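# Park the bicycle with a wheel in the floor rack

## Task

Get the bicycle into the floor rack so that one of its wheels sits in the slot, pushed near the slot's closed end, with the kickstand raised completely. When you finish, the bicycle must be standing motionless and touching nothing except the rack: no wall, furniture or loose item. The rack is loose on the floor and can shift. If the bicycle falls or is left leaning, the task fails.

## Robot and tools

ROBOT. TidyBot++: a wheeled base 0.54 m long, 0.50 m wide and 0.38 m tall on four driven casters. It carries a single seven-joint arm with a two-finger gripper. The shoulder sits 0.12 m ahead of the base centre and 0.68 m above the floor. Segment lengths are 0.42 m upper arm, 0.31 m forearm, and 0.31 m from wrist to hand point. There are two cameras. base_camera is fixed on the front of the base (644x364 px). wrist_camera is a fisheye (644x476 px) that looks in the direction the hand points. The arm starts folded with the hand facing down. In that posture the hand reaches up to 0.08 m past the front of the base and the elbow is up to 1.15 m above the floor.

FRAMES. Base frame: origin on the floor below the base centre, x forward, y left, z up, in metres. hand_pose and hand_target use this frame. They give the point between the finger pads as x, y, z followed by the quaternion qw, qx, qy, qz. The hand's z axis runs along the fingers, and the fingers close along its y axis. Odometry frame: the base frame as it was at scene start. base_odometry counts wheel rotation only, so slip shows up as motion. Its heading is in rad, positive to the left, within ±3.142. base_tilt is in degrees, with forward and right positive.

move. Every argument other than cameras and blocking belongs to the action.
- base: an object holding one or more relative offsets. They are measured from where the base was in the latest reported state, or from where it is now if a move was still running. translate_m: metres, forward positive, -2 to 2. strafe_m: metres, left positive, -2 to 2. rotate_rad: radians, counter-clockwise positive, -6.3 to 6.3. Translate and strafe use the base axes at the start of the command and drive in a straight line. A base move gives up after 14 s (time_out).
- joints: an object of absolute joint targets keyed by name, in radians. joint_1_rad can take any angle; positive is clockwise seen from above, the opposite of rotate_rad. joint_2_rad is the shoulder, ±2.249, 0 is upright and positive leans forward. joint_3_rad can take any angle. joint_4_rad is the elbow, ±2.579; with joint_3 at 3.14, negative bends it forward. joint_5_rad can take any angle. joint_6_rad is the wrist, ±2.099. joint_7_rad can take any angle; at 1.57 with the hand facing down, the fingers open to the left and right. gripper_pos runs from 0 (open, about 85 mm gap) to 1 (closed). For the any-angle joints the arm takes the shorter way round, so turn in steps of less than half a turn.
- target: one list of 7 numbers [x, y, z, qw, qx, qy, qz]. It is an absolute hand pose in the base frame, position in metres. When target is used, joints may hold only gripper_pos.
- speeds: caps for this action only. translate_m and strafe_m take 0.05 to 0.5 m/s; rotate_rad takes 0.1 to 1.57 rad/s. When translate and strafe are combined, put the speed under just one of the two keys.
- cameras: a list of base_camera, wrist_camera or all. Omitted means all; [] means none.
- blocking: true (the default) waits until everything has stopped. false returns after about 0.5 s while motion continues. A later move replaces only the targets it names.
An unknown key makes the call invalid. An out-of-range value gets the call refused. A refusal, or a stop you did not command, cancels the calls that follow in the same reply.

OTHER TOOLS. wait(seconds 0 to 10, cameras): returns the state; wait(0) shows the status of a running move. stop(cameras): brakes all motion. zoom_image(camera, region [x0,y0,x1,y1] in pixels, at most 504x504): gives a closer view of the latest image. read_manual(section "licences"). finished_scene(scene): ends the scene for good, and the bicycle must stay parked with the robot gone.

RESULT LINES. move reports done or the worst status word. base_status, joint_status and hand_status use done, moving, off_target, stopped, contact_stop, time_out, not_followed, torque_fault and limit_stop_at_motor_heat. The hand counts as done within 10 mm and 2°. "joint command not followed" and "pose unreachable" mean the targets were withheld, with "cause:" appearing when the arm would hit itself. Other lines: joint_positions, motor_effort (percent of maximum, peak in brackets), Motor temperatures, hand_pose, hand_target, base_odometry, base_tilt, on_its_own (things the robot did without being told), and pictures (the order of the images). Warnings: ARM HIT, MOTOR HOT and OVER-TEMPERATURE FAULT. "done" for the base only means the wheels turned the commanded amount. A blocked base may stop short and keep pressing.

CORRECTING. Most hand targets end up within about 3 cm. To fix the error, add (wanted - hand_pose) to your last target. For a joints move, send last command + (wanted - reading). To hold a loaded hand in place, resend hand_target, not hand_pose. The arm sags under a load, and hand_pose may be off by 1 to 2 cm, so check the images.

CAUTIONS. The arm does not avoid obstacles, and a joint that is blocked keeps pushing. Hitting something hard, especially while the base is driving, can cause a torque fault: the arm halts for 10 s and the rest of the call is dropped. The robot can tip if the raised arm snags while the base is moving, if it pushes or pulls sideways high up, or if it swings out wide; back away or pull the arm in to recover. Holding a load or reaching far heats the motors. At 75 °C the arm goes weak for 30 to 60 s. Do not drop parts, slam into things, twist the gripper or squeeze hard on something that is supported. Do not shove the loose rack around, and keep the bicycle from tipping or leaning on anything. Small random tugs on the held part may happen.

Each tool is called after ">>>" as name([rows], argument=value, ...), one row to a line, values as JSON.

## Session

>>> move()

Scene clock: 0.00 s.
Motor temperatures (°C): [42 35 36 36 42 43 47]
base_odometry: x=+0.000 y=+0.000 heading=+0.000
base_tilt: forward=-0.1 right=+0.0
base_status: not commanded
joint_positions: joint_1_rad=+0.009 joint_2_rad=-0.339 joint_3_rad=+3.110 joint_4_rad=-2.512 joint_5_rad=-0.030 joint_6_rad=-0.906 joint_7_rad=+1.562 gripper_pos=+0.000
joint_status: not commanded
motor_effort: joint_1_rad=-1 joint_2_rad=+0 joint_3_rad=+2 joint_4_rad=+12 joint_5_rad=+0 joint_6_rad=+1 joint_7_rad=+0
hand_pose: x=+0.2573 y=+0.0107 z=+0.5898 quat_wxyz=(-0.007, +0.999, -0.003, +0.032) (m; base frame)
hand_target: x=+0.2572 y=+0.0107 z=+0.5897 quat_wxyz=(-0.007, +0.999, -0.003, +0.031) (m; base frame)
hand_status: not commanded
pictures: base_camera, wrist_camera

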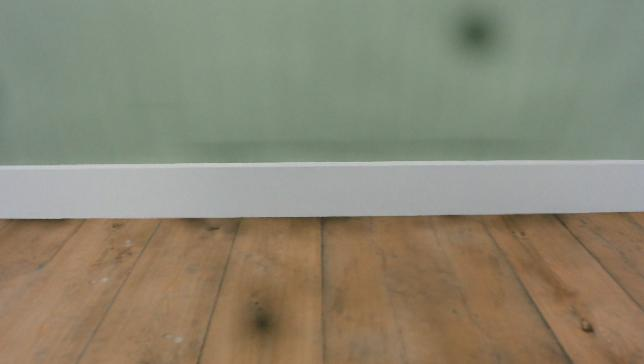

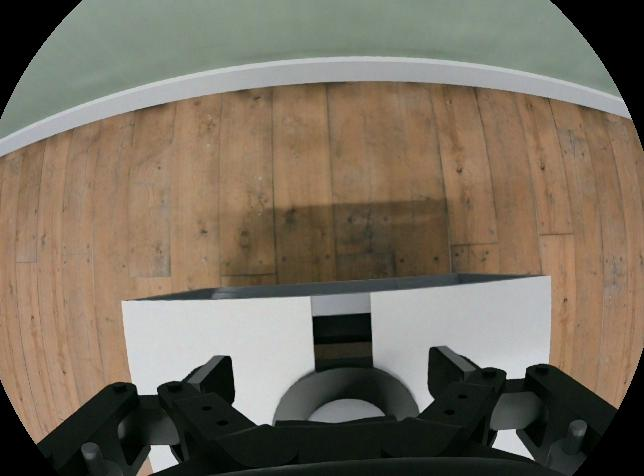

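>>> move(base={"rotate_rad": 1.0}, cameras=["base_camera"])

>>> move(base={"rotate_rad": 1.0}, cameras=["base_camera"])

>>> move(base={"rotate_rad": 1.0}, cameras=["base_camera"])

>>> move(base={"rotate_rad": 1.0}, cameras=["base_camera"])

>>> move(base={"rotate_rad": 1.0}, cameras=["base_camera"])

Scene clock: 6.57 s.
Motor temperatures (°C): [42 35 36 36 42 43 47]
move: done
base_odometry: x=+0.000 y=+0.000 heading=+1.000
base_tilt: forward=-0.1 right=+0.0
base_status: done
joint_positions: joint_1_rad=+0.009 joint_2_rad=-0.339 joint_3_rad=+3.110 joint_4_rad=-2.512 joint_5_rad=-0.030 joint_6_rad=-0.906 joint_7_rad=+1.562 gripper_pos=+0.000
joint_status: not commanded
motor_effort: joint_1_rad=-1(2) joint_2_rad=-1(1) joint_3_rad=+1(3) joint_4_rad=+13(13) joint_5_rad=+0(1) joint_6_rad=-1(2) joint_7_rad=+0(0)
hand_pose: x=+0.2573 y=+0.0107 z=+0.5898 quat_wxyz=(-0.007, +0.999, -0.003, +0.032) (m; base frame)
hand_target: x=+0.2572 y=+0.0107 z=+0.5897 quat_wxyz=(-0.007, +0.999, -0.003, +0.031) (m; base frame)
hand_status: not commanded
pictures: base_camera

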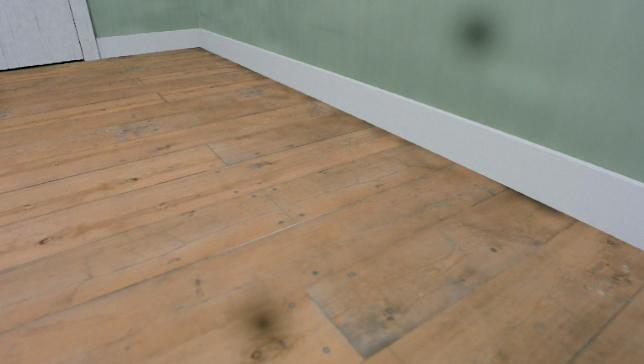

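Scene clock: 8.43 s.
Motor temperatures (°C): [42 35 36 36 42 43 47]
move: done
base_odometry: x=+0.000 y=+0.000 heading=+1.999
base_tilt: forward=-0.1 right=+0.1
base_status: done
joint_positions: joint_1_rad=+0.009 joint_2_rad=-0.339 joint_3_rad=+3.110 joint_4_rad=-2.512 joint_5_rad=-0.030 joint_6_rad=-0.906 joint_7_rad=+1.562 gripper_pos=+0.000
joint_status: not commanded
motor_effort: joint_1_rad=-1(1) joint_2_rad=-1(1) joint_3_rad=+3(3) joint_4_rad=+12(14) joint_5_rad=+0(1) joint_6_rad=+0(2) joint_7_rad=+0(0)
hand_pose: x=+0.2573 y=+0.0107 z=+0.5898 quat_wxyz=(-0.007, +0.999, -0.003, +0.032) (m; base frame)
hand_target: x=+0.2572 y=+0.0107 z=+0.5897 quat_wxyz=(-0.007, +0.999, -0.003, +0.031) (m; base frame)
hand_status: not commanded
pictures: base_camera

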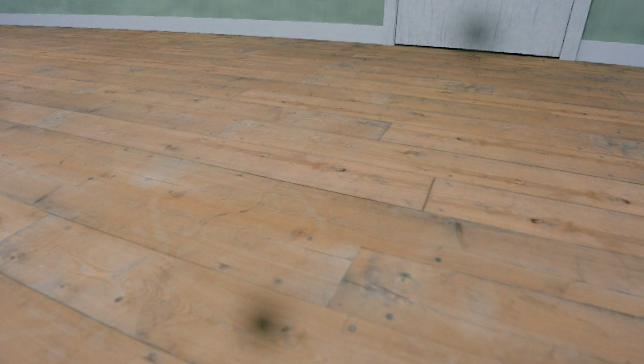

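Scene clock: 10.30 s.
Motor temperatures (°C): [42 35 36 36 42 43 47]
move: done
base_odometry: x=+0.000 y=+0.000 heading=+2.999
base_tilt: forward=-0.1 right=+0.0
base_status: done
joint_positions: joint_1_rad=+0.009 joint_2_rad=-0.339 joint_3_rad=+3.110 joint_4_rad=-2.512 joint_5_rad=-0.030 joint_6_rad=-0.906 joint_7_rad=+1.562 gripper_pos=+0.000
joint_status: not commanded
motor_effort: joint_1_rad=+0(1) joint_2_rad=-1(1) joint_3_rad=+2(3) joint_4_rad=+13(13) joint_5_rad=+0(1) joint_6_rad=+1(2) joint_7_rad=+0(0)
hand_pose: x=+0.2573 y=+0.0107 z=+0.5898 quat_wxyz=(-0.007, +0.999, -0.003, +0.032) (m; base frame)
hand_target: x=+0.2572 y=+0.0107 z=+0.5897 quat_wxyz=(-0.007, +0.999, -0.003, +0.031) (m; base frame)
hand_status: not commanded
pictures: base_camera

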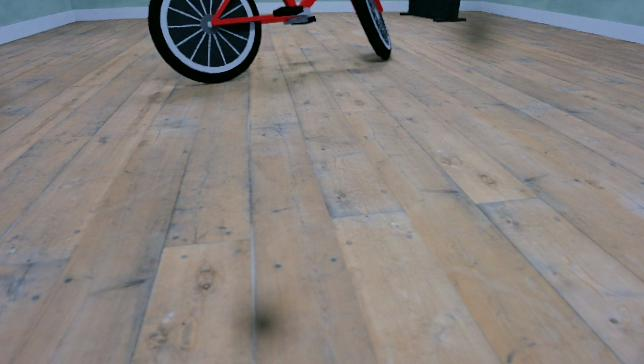

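Scene clock: 12.17 s.
Motor temperatures (°C): [42 35 36 36 42 43 47]
move: done
base_odometry: x=+0.000 y=+0.000 heading=-2.285
base_tilt: forward=-0.1 right=+0.0
base_status: done
joint_positions: joint_1_rad=+0.009 joint_2_rad=-0.339 joint_3_rad=+3.110 joint_4_rad=-2.512 joint_5_rad=-0.030 joint_6_rad=-0.906 joint_7_rad=+1.562 gripper_pos=+0.000
joint_status: not commanded
motor_effort: joint_1_rad=-1(1) joint_2_rad=+0(1) joint_3_rad=+3(3) joint_4_rad=+13(13) joint_5_rad=+0(1) joint_6_rad=+0(2) joint_7_rad=+0(0)
hand_pose: x=+0.2573 y=+0.0107 z=+0.5898 quat_wxyz=(-0.007, +0.999, -0.003, +0.032) (m; base frame)
hand_target: x=+0.2572 y=+0.0107 z=+0.5897 quat_wxyz=(-0.007, +0.999, -0.003, +0.031) (m; base frame)
hand_status: not commanded
pictures: base_camera

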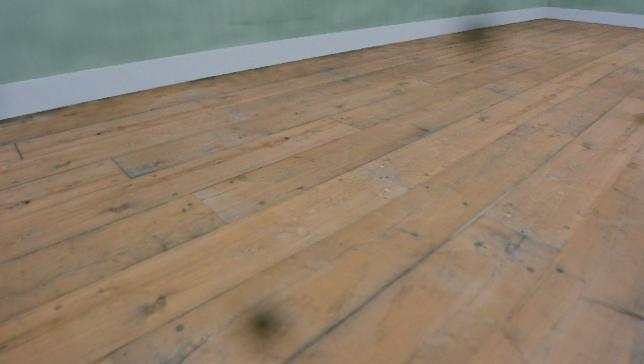

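Scene clock: 14.03 s.
Motor temperatures (°C): [42 35 36 36 42 43 47]
move: done
base_odometry: x=+0.000 y=+0.000 heading=-1.285
base_tilt: forward=-0.1 right=+0.0
base_status: done
joint_positions: joint_1_rad=+0.009 joint_2_rad=-0.339 joint_3_rad=+3.110 joint_4_rad=-2.512 joint_5_rad=-0.030 joint_6_rad=-0.906 joint_7_rad=+1.562 gripper_pos=+0.000
joint_status: not commanded
motor_effort: joint_1_rad=-1(1) joint_2_rad=-1(1) joint_3_rad=+2(3) joint_4_rad=+13(13) joint_5_rad=+0(1) joint_6_rad=+0(2) joint_7_rad=+0(0)
hand_pose: x=+0.2573 y=+0.0107 z=+0.5898 quat_wxyz=(-0.007, +0.999, -0.003, +0.032) (m; base frame)
hand_target: x=+0.2572 y=+0.0107 z=+0.5897 quat_wxyz=(-0.007, +0.999, -0.003, +0.031) (m; base frame)
hand_status: not commanded
pictures: base_camera

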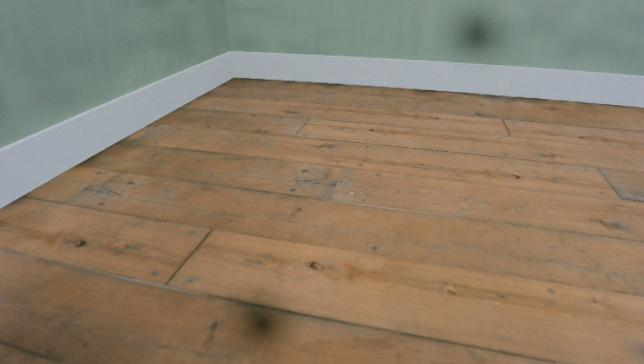

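>>> move(base={"rotate_rad": -2.0}, joints={"joint_6_rad": 0.3})

>>> zoom_image(camera="base_camera", region=[100, 0, 500, 200])

>>> zoom_image(camera="wrist_camera", region=[100, 0, 544, 350])

Scene clock: 23.10 s.
Motor temperatures (°C): [42 35 36 36 42 43 47]
move: done
base_odometry: x=+0.000 y=+0.000 heading=+2.998
base_tilt: forward=-0.1 right=+0.0
base_status: done
joint_positions: joint_1_rad=+0.009 joint_2_rad=-0.339 joint_3_rad=+3.110 joint_4_rad=-2.511 joint_5_rad=-0.030 joint_6_rad=+0.218 joint_7_rad=+1.562 gripper_pos=+0.000
joint_status: all done
motor_effort: joint_1_rad=+0(2) joint_2_rad=-5(6) joint_3_rad=+3(4) joint_4_rad=+17(18) joint_5_rad=+0(1) joint_6_rad=+8(9) joint_7_rad=+0(0)
hand_pose: x=+0.5265 y=+0.0090 z=+0.7843 quat_wxyz=(-0.009, +0.829, -0.006, +0.560) (m; base frame)
hand_target: x=+0.5347 y=+0.0086 z=+0.8077 quat_wxyz=(-0.009, +0.806, -0.006, +0.592) (m; base frame)
hand_status: not commanded
pictures: base_camera, wrist_camera

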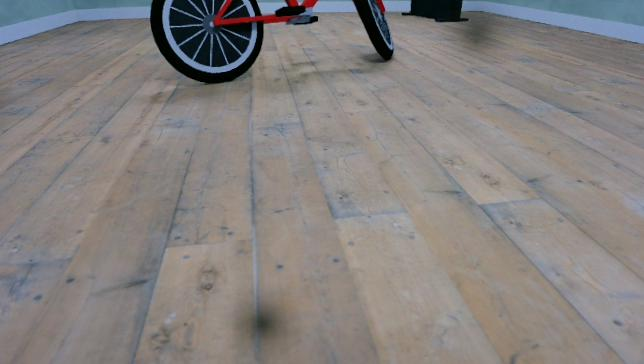

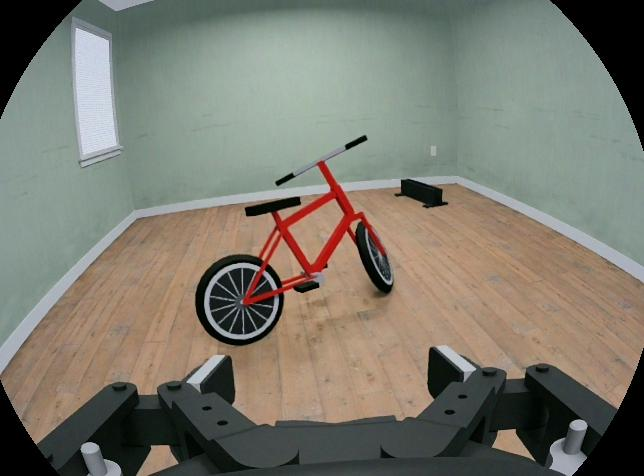

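Scaled by 1.260.

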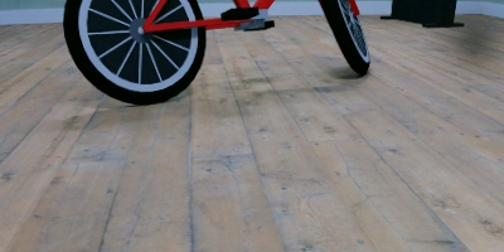

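Scaled by 1.135.

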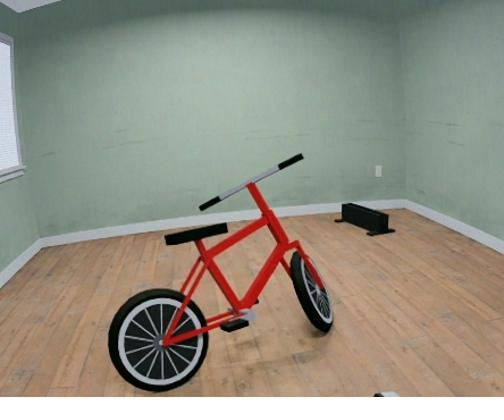

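>>> move(base={"translate_m": 1.2, "strafe_m": -1.1})

>>> zoom_image(camera="wrist_camera", region=[200, 100, 450, 300])

>>> zoom_image(camera="base_camera", region=[200, 0, 450, 200])

Scene clock: 36.93 s.
Motor temperatures (°C): [41 35 36 36 42 43 47]
move: done
base_odometry: x=-1.031 y=+1.260 heading=+2.998
base_tilt: forward=+0.0 right=+0.0
base_status: done
joint_positions: joint_1_rad=+0.009 joint_2_rad=-0.340 joint_3_rad=+3.110 joint_4_rad=-2.511 joint_5_rad=-0.030 joint_6_rad=+0.220 joint_7_rad=+1.562 gripper_pos=+0.000
joint_status: not commanded
motor_effort: joint_1_rad=-1(2) joint_2_rad=-5(8) joint_3_rad=+2(4) joint_4_rad=+17(18) joint_5_rad=+0(1) joint_6_rad=+8(10) joint_7_rad=+0(0)
hand_pose: x=+0.5266 y=+0.0089 z=+0.7851 quat_wxyz=(-0.009, +0.828, -0.006, +0.561) (m; base frame)
hand_target: x=+0.5347 y=+0.0086 z=+0.8077 quat_wxyz=(-0.009, +0.806, -0.006, +0.592) (m; base frame)
hand_status: not commanded
pictures: base_camera, wrist_camera

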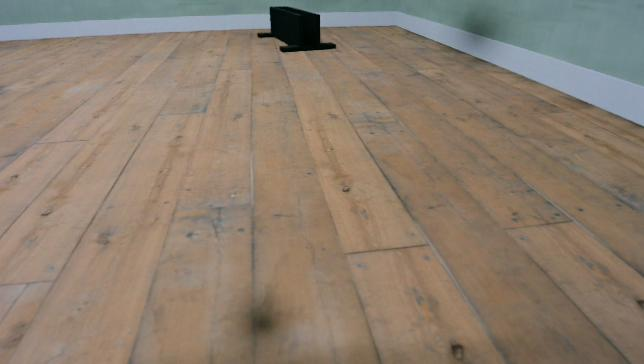

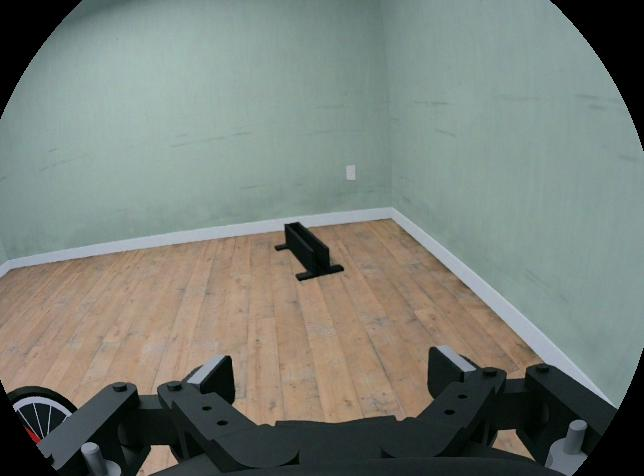

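Scaled by 2.016.

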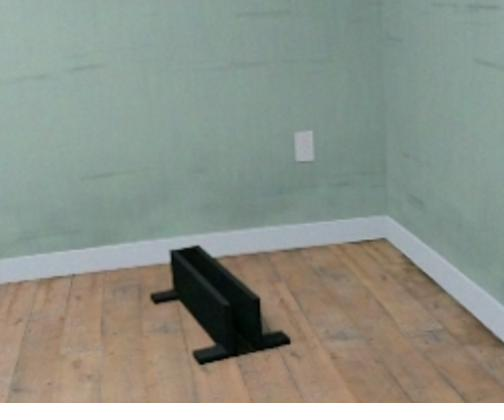

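Scaled by 2.016.

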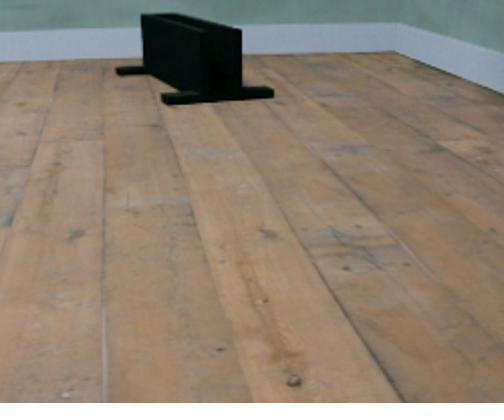

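>>> move(base={"translate_m": 1.0})

>>> zoom_image(camera="wrist_camera", region=[200, 200, 450, 400])

>>> zoom_image(camera="base_camera", region=[150, 0, 400, 200])

Scene clock: 45.47 s.
Motor temperatures (°C): [41 35 36 36 42 43 47]
move: done
base_odometry: x=-2.021 y=+1.403 heading=+2.998
base_tilt: forward=-0.1 right=+0.0
base_status: done
joint_positions: joint_1_rad=+0.009 joint_2_rad=-0.340 joint_3_rad=+3.110 joint_4_rad=-2.511 joint_5_rad=-0.030 joint_6_rad=+0.221 joint_7_rad=+1.562 gripper_pos=+0.000
joint_status: not commanded
motor_effort: joint_1_rad=-1(1) joint_2_rad=-5(7) joint_3_rad=+3(3) joint_4_rad=+16(19) joint_5_rad=+0(1) joint_6_rad=+8(10) joint_7_rad=+0(0)
hand_pose: x=+0.5267 y=+0.0089 z=+0.7852 quat_wxyz=(-0.009, +0.828, -0.006, +0.561) (m; base frame)
hand_target: x=+0.5347 y=+0.0086 z=+0.8077 quat_wxyz=(-0.009, +0.806, -0.006, +0.592) (m; base frame)
hand_status: not commanded
pictures: base_camera, wrist_camera

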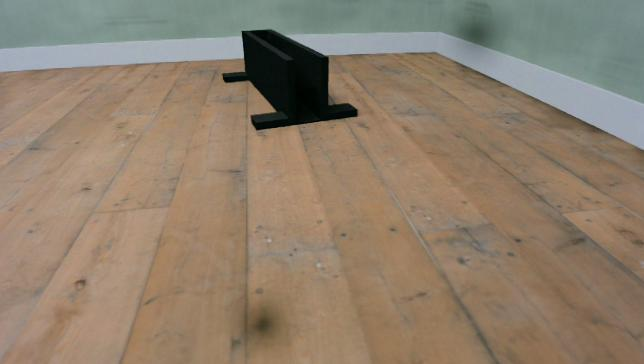

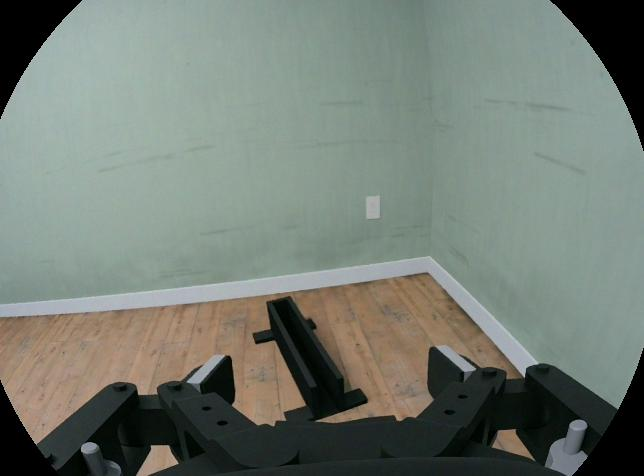

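Scaled by 2.016.

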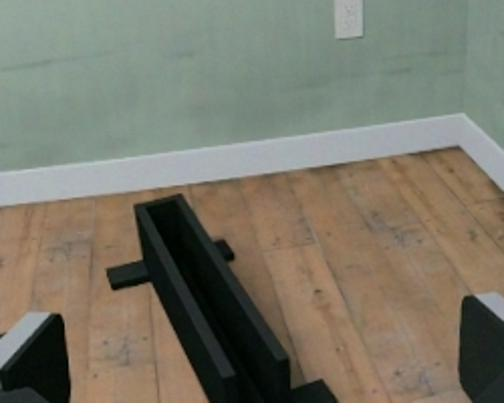

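Scaled by 2.016.

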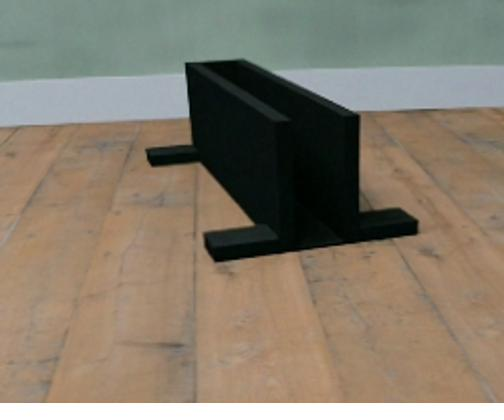

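>>> move(base={"translate_m": 0.6, "strafe_m": 1.65, "rotate_rad": -2.75})

>>> zoom_image(camera="wrist_camera", region=[130, 100, 530, 400])

>>> zoom_image(camera="base_camera", region=[100, 0, 500, 200])

Scene clock: 90.43 s.
Motor temperatures (°C): [41 35 35 36 42 43 47]
move: done
base_odometry: x=-2.850 y=-0.145 heading=+0.248
base_tilt: forward=-0.1 right=+0.0
base_status: done
joint_positions: joint_1_rad=+0.009 joint_2_rad=-0.340 joint_3_rad=+3.110 joint_4_rad=-2.511 joint_5_rad=-0.030 joint_6_rad=+0.222 joint_7_rad=+1.562 gripper_pos=+0.000
joint_status: not commanded
motor_effort: joint_1_rad=-1(2) joint_2_rad=-5(7) joint_3_rad=+3(3) joint_4_rad=+17(18) joint_5_rad=+1(1) joint_6_rad=+9(10) joint_7_rad=+0(0)
hand_pose: x=+0.5268 y=+0.0089 z=+0.7854 quat_wxyz=(-0.009, +0.828, -0.006, +0.561) (m; base frame)
hand_target: x=+0.5347 y=+0.0086 z=+0.8077 quat_wxyz=(-0.009, +0.806, -0.006, +0.592) (m; base frame)
hand_status: not commanded
pictures: base_camera, wrist_camera

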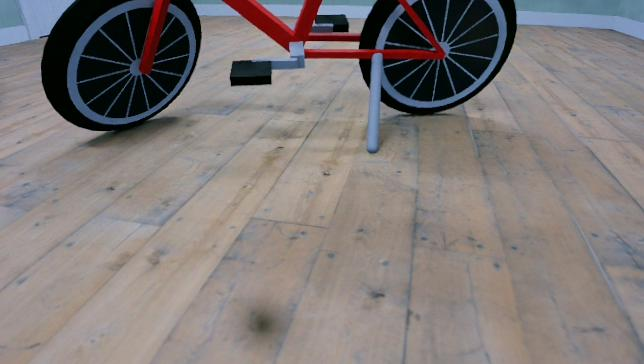

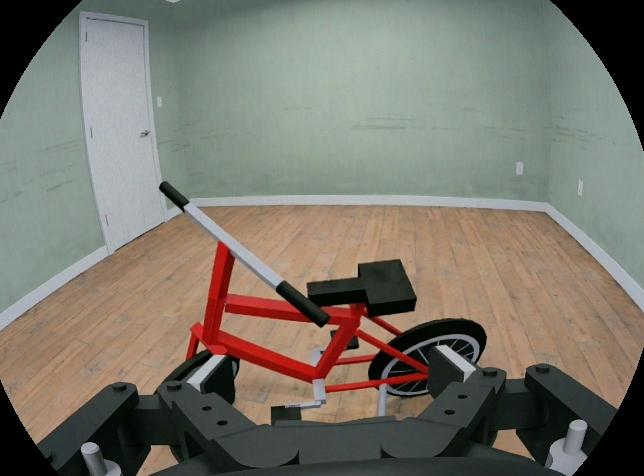

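Scaled by 1.260.

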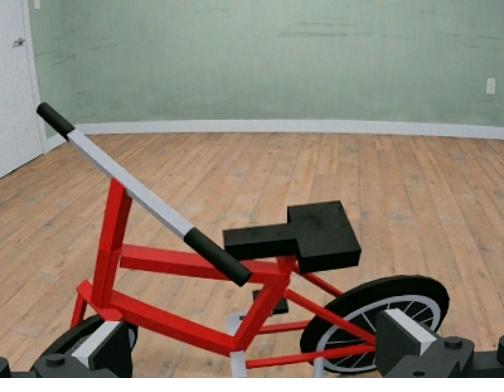

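Scaled by 1.260.

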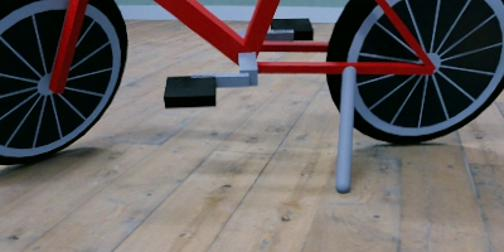

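>>> move(base={"translate_m": 0.08, "strafe_m": 0.87, "rotate_rad": 1.55}, target=[0.6, 0.0, 0.4, 0, 1, 0, 0])

>>> zoom_image(camera="base_camera", region=[100, 0, 500, 200])

Scene clock: 186.33 s.
Motor temperatures (°C): [40 35 35 36 42 43 47]
move: off_target
base_odometry: x=-2.986 y=+0.718 heading=+1.799
base_tilt: forward=+0.0 right=+0.0
base_status: done
joint_positions: joint_1_rad=-0.008 joint_2_rad=+0.804 joint_3_rad=+3.139 joint_4_rad=-1.753 joint_5_rad=-0.030 joint_6_rad=-0.520 joint_7_rad=+1.562 gripper_pos=+0.000
joint_status: not commanded
motor_effort: joint_1_rad=-1(3) joint_2_rad=-35(37) joint_3_rad=+2(3) joint_4_rad=+9(19) joint_5_rad=+0(1) joint_6_rad=+1(9) joint_7_rad=+0(0)
hand_pose: x=+0.6154 y=+0.0111 z=+0.4009 quat_wxyz=(-0.009, +0.999, -0.013, +0.032) (m; base frame)
hand_target: x=+0.6000 y=+0.0000 z=+0.4000 quat_wxyz=(+0.000, +1.000, +0.000, +0.000) (m; base frame)
hand_status: off_target (0.019 m and 4.1 deg from the pose sent, 0.392 m and 68.3 deg at the start)
pictures: base_camera, wrist_camera

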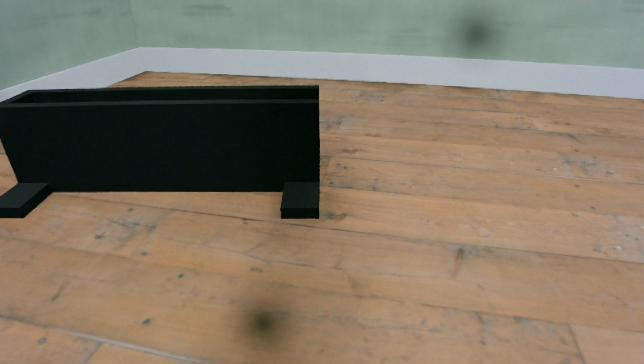

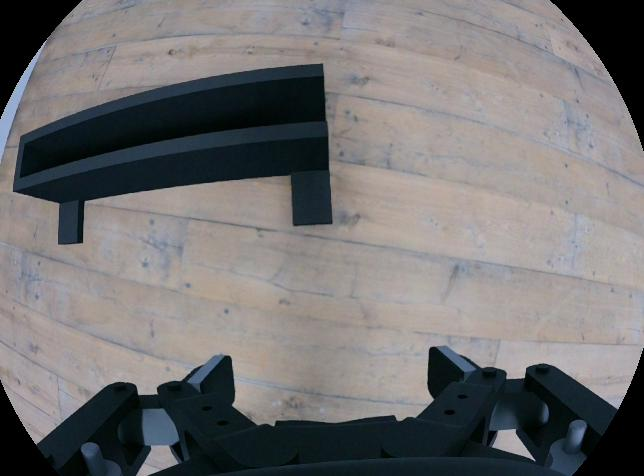

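Scaled by 1.260.

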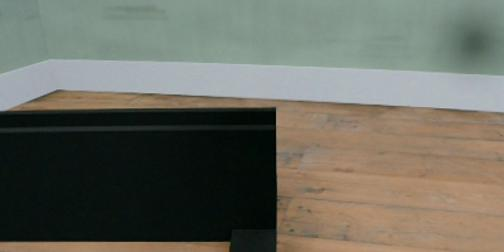

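>>> zoom_image(camera="wrist_camera", region=[200, 40, 350, 240])

>>> zoom_image(camera="wrist_camera", region=[0, 100, 200, 260])

Scaled by 2.520.

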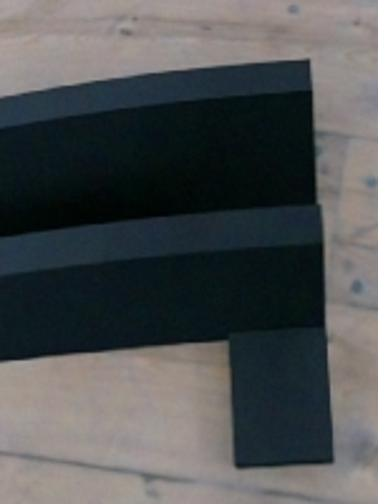

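Scaled by 2.520.

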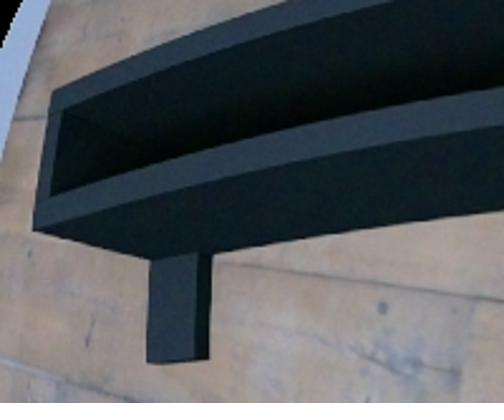

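>>> move(base={"translate_m": 0.28, "strafe_m": 0.07}, target=[0.592, -0.008, 0.28, 0, 1, 0, 0], cameras=["wrist_camera"])

>>> move(joints={"gripper_pos": 1})

Scene clock: 209.33 s.
Motor temperatures (°C): [40 35 34 36 42 43 47]
move: off_target
base_odometry: x=-3.118 y=+0.976 heading=+1.798
base_tilt: forward=-0.1 right=+0.0
base_status: done
joint_positions: joint_1_rad=+0.007 joint_2_rad=+1.062 joint_3_rad=+3.140 joint_4_rad=-1.752 joint_5_rad=-0.030 joint_6_rad=-0.412 joint_7_rad=+1.562 gripper_pos=+0.000
joint_status: not commanded
motor_effort: joint_1_rad=-1(3) joint_2_rad=-36(39) joint_3_rad=+1(2) joint_4_rad=+4(10) joint_5_rad=+1(1) joint_6_rad=-1(2) joint_7_rad=+0(0)
hand_pose: x=+0.5616 y=+0.0031 z=+0.2790 quat_wxyz=(-0.006, +0.999, -0.021, -0.042) (m; base frame)
hand_target: x=+0.5920 y=-0.0080 z=+0.2800 quat_wxyz=(+0.000, +1.000, +0.000, +0.000) (m; base frame)
hand_status: off_target (0.032 m and 5.5 deg from the pose sent, 0.125 m and 4.1 deg at the start)
pictures: wrist_camera

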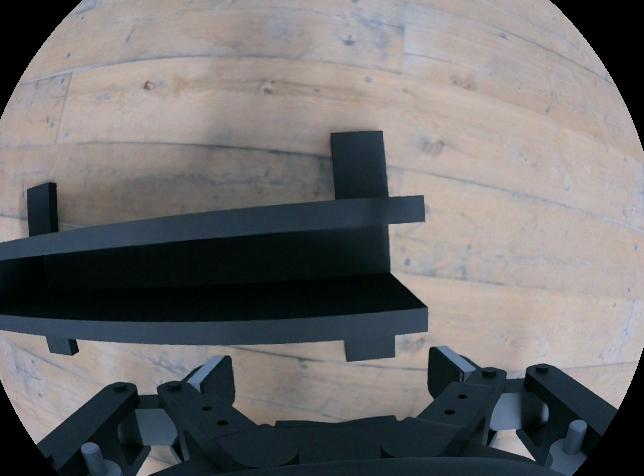

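Scene clock: 210.43 s.
Motor temperatures (°C): [40 35 34 36 42 43 47]
move: done
base_odometry: x=-3.118 y=+0.976 heading=+1.798
base_tilt: forward=+0.0 right=+0.0
base_status: not commanded
joint_positions: joint_1_rad=+0.007 joint_2_rad=+1.062 joint_3_rad=+3.140 joint_4_rad=-1.752 joint_5_rad=-0.030 joint_6_rad=-0.412 joint_7_rad=+1.562 gripper_pos=+0.999
joint_status: all done
motor_effort: joint_1_rad=-1(1) joint_2_rad=-36(36) joint_3_rad=+0(1) joint_4_rad=+4(5) joint_5_rad=+0(1) joint_6_rad=+0(1) joint_7_rad=+0(0)
hand_pose: x=+0.5616 y=+0.0031 z=+0.2790 quat_wxyz=(-0.006, +0.999, -0.021, -0.042) (m; base frame)
hand_target: x=+0.5920 y=-0.0080 z=+0.2800 quat_wxyz=(+0.000, +1.000, +0.000, +0.000) (m; base frame)
hand_status: not commanded
pictures: base_camera, wrist_camera

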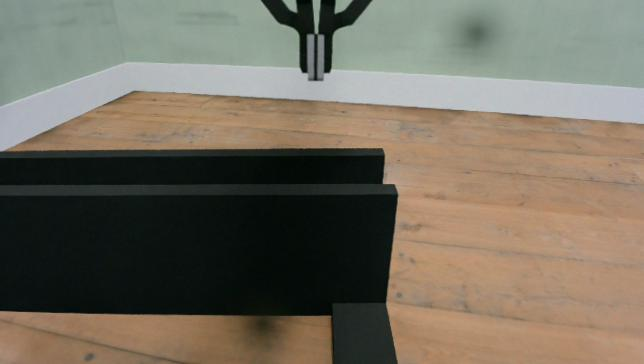

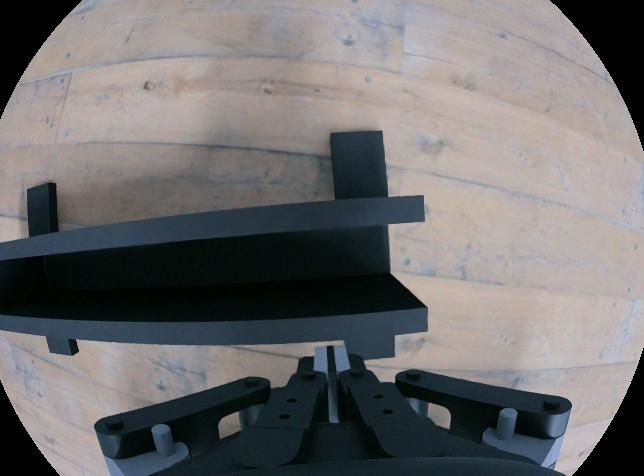

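>>> move(target=[0.62, -0.01, 0.19, 0, 1, 0, 0])

Scene clock: 221.03 s.
Motor temperatures (°C): [40 35 34 36 42 43 47]
move: off_target
base_odometry: x=-3.118 y=+0.976 heading=+1.798
base_tilt: forward=+0.0 right=+0.0
base_status: not commanded
joint_positions: joint_1_rad=+0.009 joint_2_rad=+1.285 joint_3_rad=+3.140 joint_4_rad=-1.568 joint_5_rad=-0.030 joint_6_rad=-0.389 joint_7_rad=+1.562 gripper_pos=+0.999
joint_status: not commanded
motor_effort: joint_1_rad=-1(1) joint_2_rad=-38(41) joint_3_rad=+1(2) joint_4_rad=+3(4) joint_5_rad=+0(1) joint_6_rad=+0(2) joint_7_rad=+0(0)
hand_pose: x=+0.5811 y=+0.0021 z=+0.1895 quat_wxyz=(-0.006, +0.998, -0.023, -0.050) (m; base frame)
hand_target: x=+0.6200 y=-0.0100 z=+0.1900 quat_wxyz=(+0.000, +1.000, +0.000, +0.000) (m; base frame)
hand_status: off_target (0.041 m and 6.4 deg from the pose sent, 0.107 m and 5.5 deg at the start)
pictures: base_camera, wrist_camera

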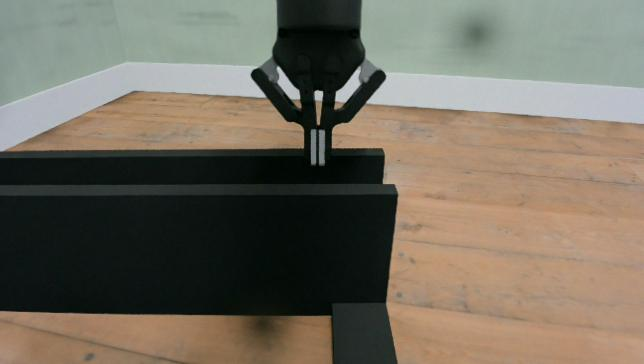

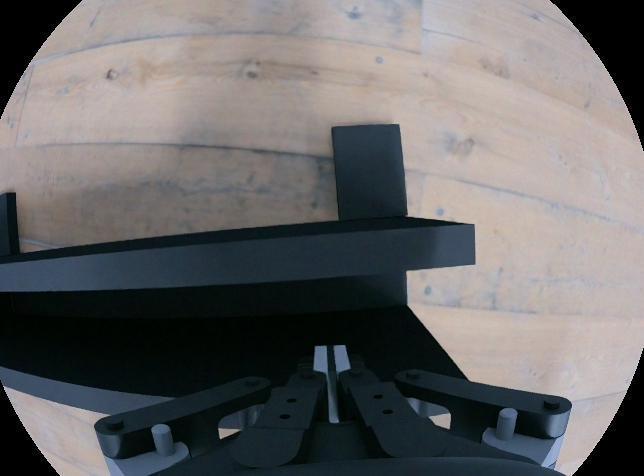

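>>> move(target=[0.635, -0.01, 0.1, 0, 1, 0, 0])

Scene clock: 225.33 s.
Motor temperatures (°C): [40 36 34 36 42 43 47]
move: off_target
base_odometry: x=-3.118 y=+0.976 heading=+1.798
base_tilt: forward=-0.1 right=+0.0
base_status: not commanded
joint_positions: joint_1_rad=+0.009 joint_2_rad=+1.506 joint_3_rad=+3.140 joint_4_rad=-1.354 joint_5_rad=-0.030 joint_6_rad=-0.385 joint_7_rad=+1.562 gripper_pos=+0.999
joint_status: not commanded
motor_effort: joint_1_rad=-1(1) joint_2_rad=-39(42) joint_3_rad=+0(1) joint_4_rad=+3(5) joint_5_rad=+0(1) joint_6_rad=-1(2) joint_7_rad=+0(0)
hand_pose: x=+0.5940 y=+0.0020 z=+0.0975 quat_wxyz=(-0.006, +0.998, -0.023, -0.052) (m; base frame)
hand_target: x=+0.6350 y=-0.0100 z=+0.1000 quat_wxyz=(+0.000, +1.000, +0.000, +0.000) (m; base frame)
hand_status: off_target (0.043 m and 6.5 deg from the pose sent, 0.105 m and 6.4 deg at the start)
pictures: base_camera, wrist_camera

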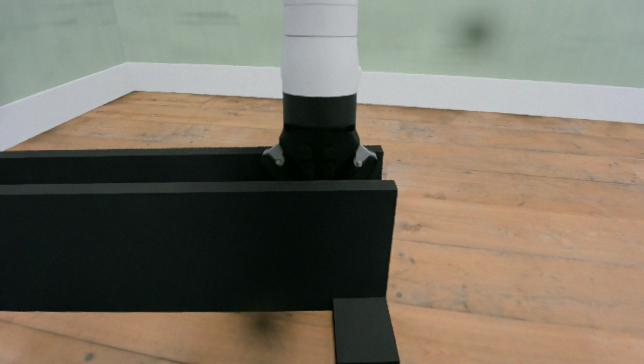

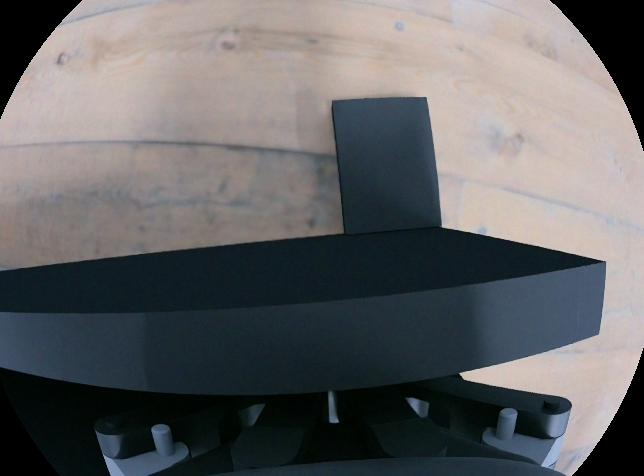

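Fingers are in the slot. Pulling the rack's open end towards the room.

>>> move(base={"translate_m": -0.15}, speeds={"translate_m": 0.12})

>>> move(base={"translate_m": -0.15}, speeds={"translate_m": 0.12})

Scene clock: 229.73 s.
Motor temperatures (°C): [40 36 34 36 42 43 47]
move: done
base_odometry: x=-3.084 y=+0.829 heading=+1.798
base_tilt: forward=-0.1 right=+0.0
base_status: done
joint_positions: joint_1_rad=+0.010 joint_2_rad=+1.506 joint_3_rad=+3.140 joint_4_rad=-1.343 joint_5_rad=-0.030 joint_6_rad=-0.375 joint_7_rad=+1.562 gripper_pos=+0.999
joint_status: not commanded
motor_effort: joint_1_rad=-1(1) joint_2_rad=-39(40) joint_3_rad=+1(2) joint_4_rad=+2(4) joint_5_rad=+1(1) joint_6_rad=+0(3) joint_7_rad=+0(0)
hand_pose: x=+0.6037 y=+0.0013 z=+0.0978 quat_wxyz=(-0.006, +0.999, -0.023, -0.042) (m; base frame)
hand_target: x=+0.6350 y=-0.0100 z=+0.1000 quat_wxyz=(+0.000, +1.000, +0.000, +0.000) (m; base frame)
hand_status: not commanded
pictures: base_camera, wrist_camera

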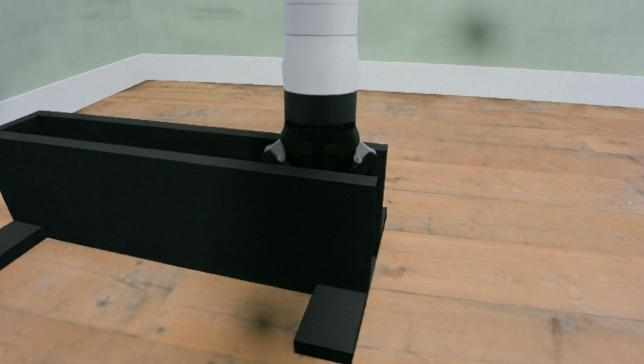

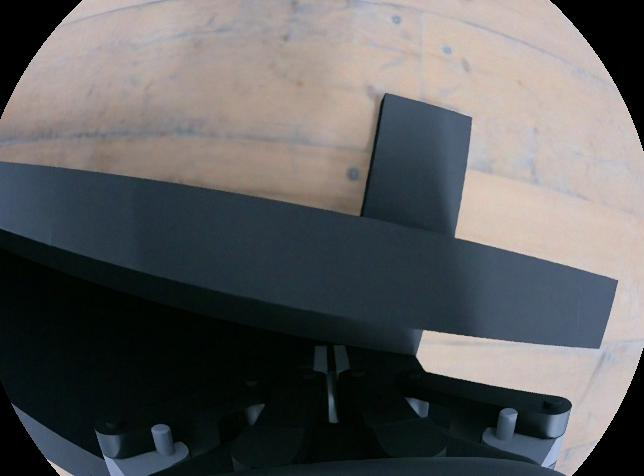

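Scene clock: 231.57 s.
Motor temperatures (°C): [40 36 34 36 42 43 47]
move: done
base_odometry: x=-3.050 y=+0.683 heading=+1.798
base_tilt: forward=-0.1 right=+0.0
base_status: done
joint_positions: joint_1_rad=+0.013 joint_2_rad=+1.505 joint_3_rad=+3.140 joint_4_rad=-1.333 joint_5_rad=-0.030 joint_6_rad=-0.366 joint_7_rad=+1.562 gripper_pos=+0.999
joint_status: not commanded
motor_effort: joint_1_rad=-1(2) joint_2_rad=-39(40) joint_3_rad=+2(2) joint_4_rad=+4(4) joint_5_rad=+1(2) joint_6_rad=+0(3) joint_7_rad=+1(2)
hand_pose: x=+0.6138 y=-0.0003 z=+0.0990 quat_wxyz=(-0.006, +0.999, -0.025, -0.031) (m; base frame)
hand_target: x=+0.6350 y=-0.0100 z=+0.1000 quat_wxyz=(+0.000, +1.000, +0.000, +0.000) (m; base frame)
hand_status: not commanded
pictures: base_camera, wrist_camera

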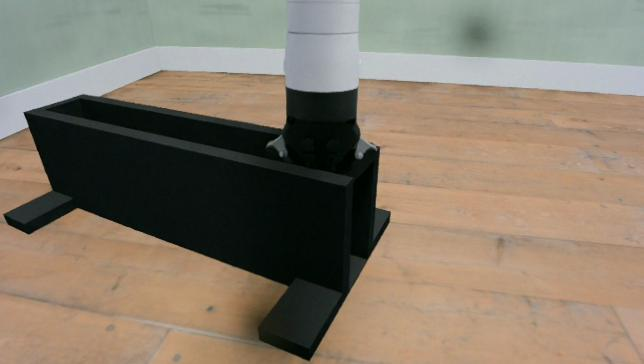

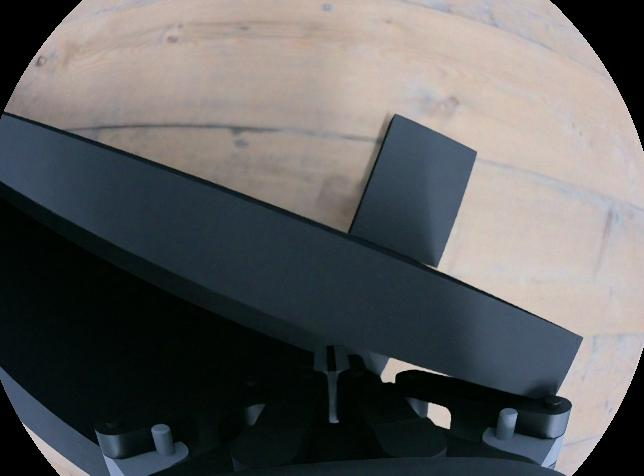

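>>> move(base={"translate_m": -0.13}, speeds={"translate_m": 0.12}, cameras=["wrist_camera"])

>>> move(target=[0.63, -0.01, 0.3, 0, 1, 0, 0])

Scene clock: 238.10 s.
Motor temperatures (°C): [40 36 34 36 42 43 47]
move: done
base_odometry: x=-3.021 y=+0.556 heading=+1.799
base_tilt: forward=-0.1 right=+0.0
base_status: done
joint_positions: joint_1_rad=+0.014 joint_2_rad=+1.502 joint_3_rad=+3.140 joint_4_rad=-1.324 joint_5_rad=-0.030 joint_6_rad=-0.357 joint_7_rad=+1.562 gripper_pos=+0.999
joint_status: not commanded
motor_effort: joint_1_rad=-1(2) joint_2_rad=-39(39) joint_3_rad=+1(2) joint_4_rad=+3(4) joint_5_rad=+1(2) joint_6_rad=+0(3) joint_7_rad=+1(2)
hand_pose: x=+0.6234 y=-0.0013 z=+0.1010 quat_wxyz=(-0.006, +0.999, -0.026, -0.021) (m; base frame)
hand_target: x=+0.6350 y=-0.0100 z=+0.1000 quat_wxyz=(+0.000, +1.000, +0.000, +0.000) (m; base frame)
hand_status: not commanded
pictures: wrist_camera

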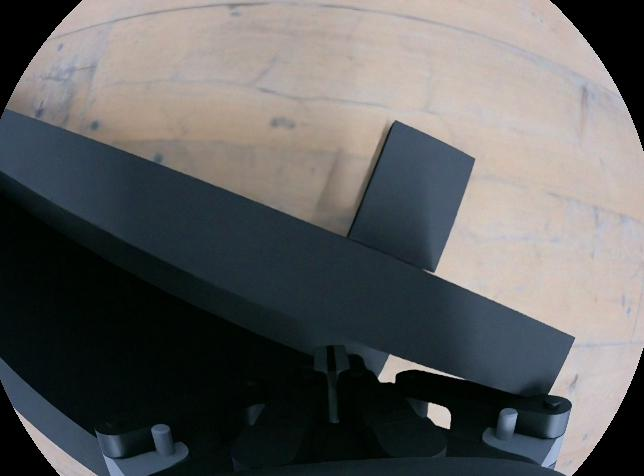

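Scene clock: 239.80 s.
Motor temperatures (°C): [40 36 34 36 42 43 47]
move: off_target
base_odometry: x=-3.021 y=+0.556 heading=+1.799
base_tilt: forward=+0.0 right=+0.0
base_status: not commanded
joint_positions: joint_1_rad=+0.014 joint_2_rad=+1.071 joint_3_rad=+3.140 joint_4_rad=-1.581 joint_5_rad=-0.030 joint_6_rad=-0.407 joint_7_rad=+1.562 gripper_pos=+0.999
joint_status: not commanded
motor_effort: joint_1_rad=-1(2) joint_2_rad=-39(44) joint_3_rad=+1(2) joint_4_rad=+8(9) joint_5_rad=+0(1) joint_6_rad=+1(2) joint_7_rad=+0(1)
hand_pose: x=+0.6620 y=-0.0015 z=+0.2958 quat_wxyz=(-0.007, +0.999, -0.025, +0.041) (m; base frame)
hand_target: x=+0.6300 y=-0.0100 z=+0.3000 quat_wxyz=(+0.000, +1.000, +0.000, +0.000) (m; base frame)
hand_status: off_target (0.033 m and 5.6 deg from the pose sent, 0.199 m and 3.9 deg at the start)
pictures: base_camera, wrist_camera

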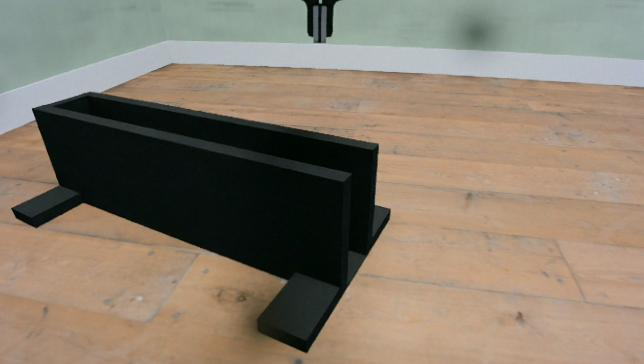

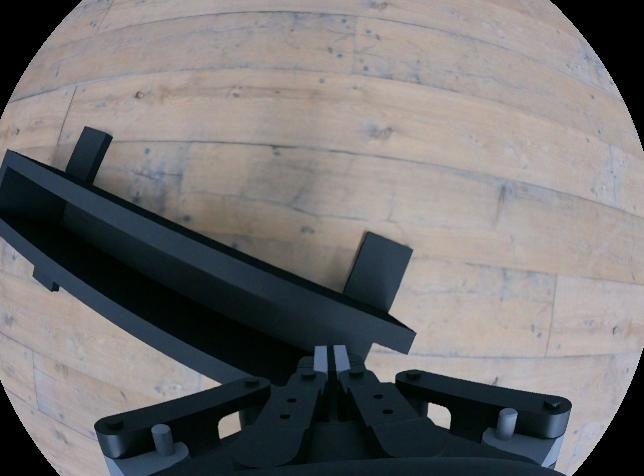

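>>> move(base={"translate_m": -0.645, "strafe_m": -0.231, "rotate_rad": -1.24}, target=[0.45, 0.0, 0.85, 0, 1, 0, 0])

>>> move(joints={"gripper_pos": 0})

Scene clock: 267.63 s.
Motor temperatures (°C): [40 37 34 36 42 43 47]
move: off_target
base_odometry: x=-2.651 y=-0.020 heading=+0.558
base_tilt: forward=-0.1 right=+0.0
base_status: done
joint_positions: joint_1_rad=-0.010 joint_2_rad=+0.066 joint_3_rad=+3.164 joint_4_rad=-1.353 joint_5_rad=-0.030 joint_6_rad=-1.683 joint_7_rad=+1.562 gripper_pos=+0.999
joint_status: not commanded
motor_effort: joint_1_rad=-1(6) joint_2_rad=-18(42) joint_3_rad=+2(4) joint_4_rad=+15(16) joint_5_rad=+0(1) joint_6_rad=+1(2) joint_7_rad=+0(0)
hand_pose: x=+0.4701 y=+0.0068 z=+0.8386 quat_wxyz=(-0.014, +1.000, -0.008, +0.020) (m; base frame)
hand_target: x=+0.4500 y=+0.0000 z=+0.8500 quat_wxyz=(+0.000, +1.000, +0.000, +0.000) (m; base frame)
hand_status: off_target (0.024 m and 3.0 deg from the pose sent, 0.593 m and 5.6 deg at the start)
pictures: base_camera, wrist_camera

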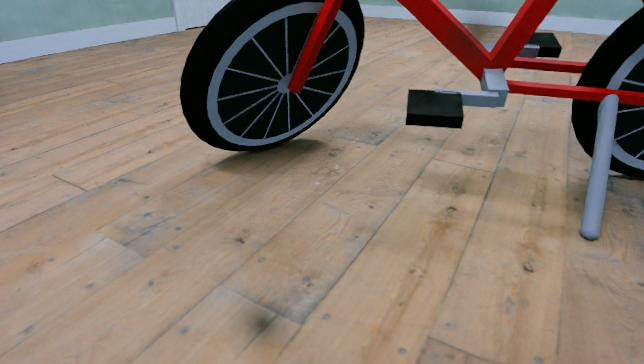

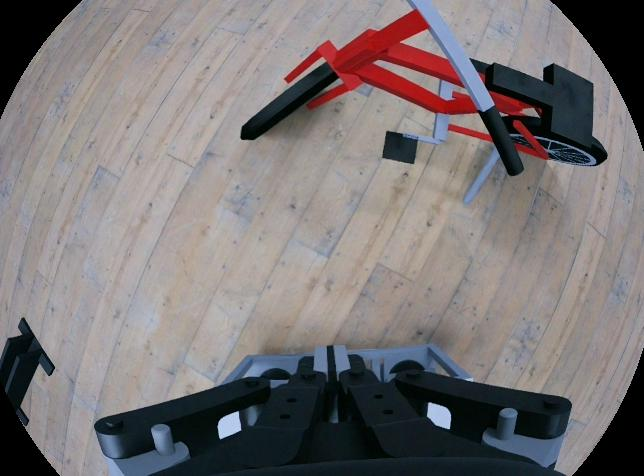

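Scene clock: 268.73 s.
Motor temperatures (°C): [40 37 34 36 42 42 47]
move: done
base_odometry: x=-2.651 y=-0.020 heading=+0.558
base_tilt: forward=-0.1 right=+0.0
base_status: not commanded
joint_positions: joint_1_rad=-0.010 joint_2_rad=+0.066 joint_3_rad=+3.164 joint_4_rad=-1.353 joint_5_rad=-0.030 joint_6_rad=-1.684 joint_7_rad=+1.562 gripper_pos=+0.000
joint_status: all done
motor_effort: joint_1_rad=-1(1) joint_2_rad=-18(18) joint_3_rad=+1(2) joint_4_rad=+15(16) joint_5_rad=+0(0) joint_6_rad=+1(2) joint_7_rad=+0(0)
hand_pose: x=+0.4698 y=+0.0068 z=+0.8385 quat_wxyz=(-0.014, +1.000, -0.008, +0.020) (m; base frame)
hand_target: x=+0.4500 y=+0.0000 z=+0.8500 quat_wxyz=(+0.000, +1.000, +0.000, +0.000) (m; base frame)
hand_status: not commanded
pictures: base_camera, wrist_camera

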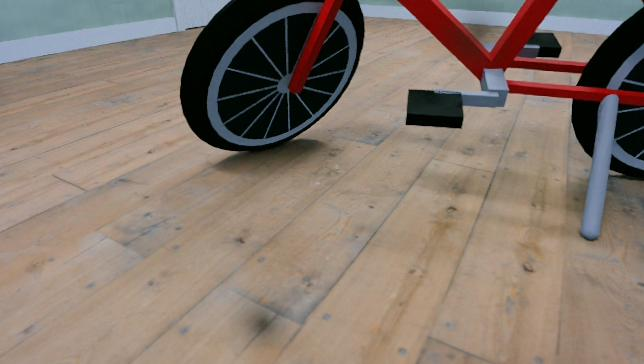

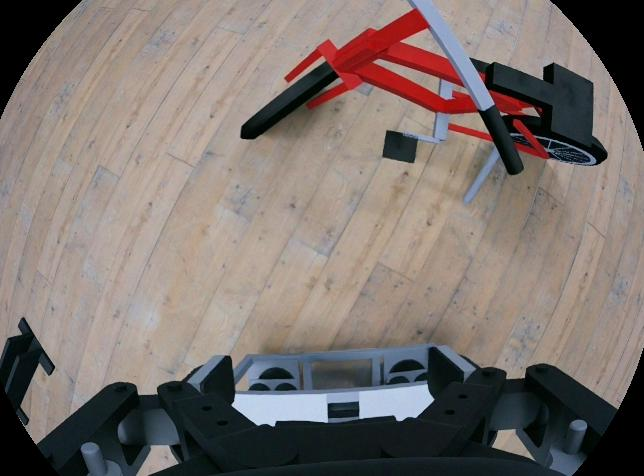

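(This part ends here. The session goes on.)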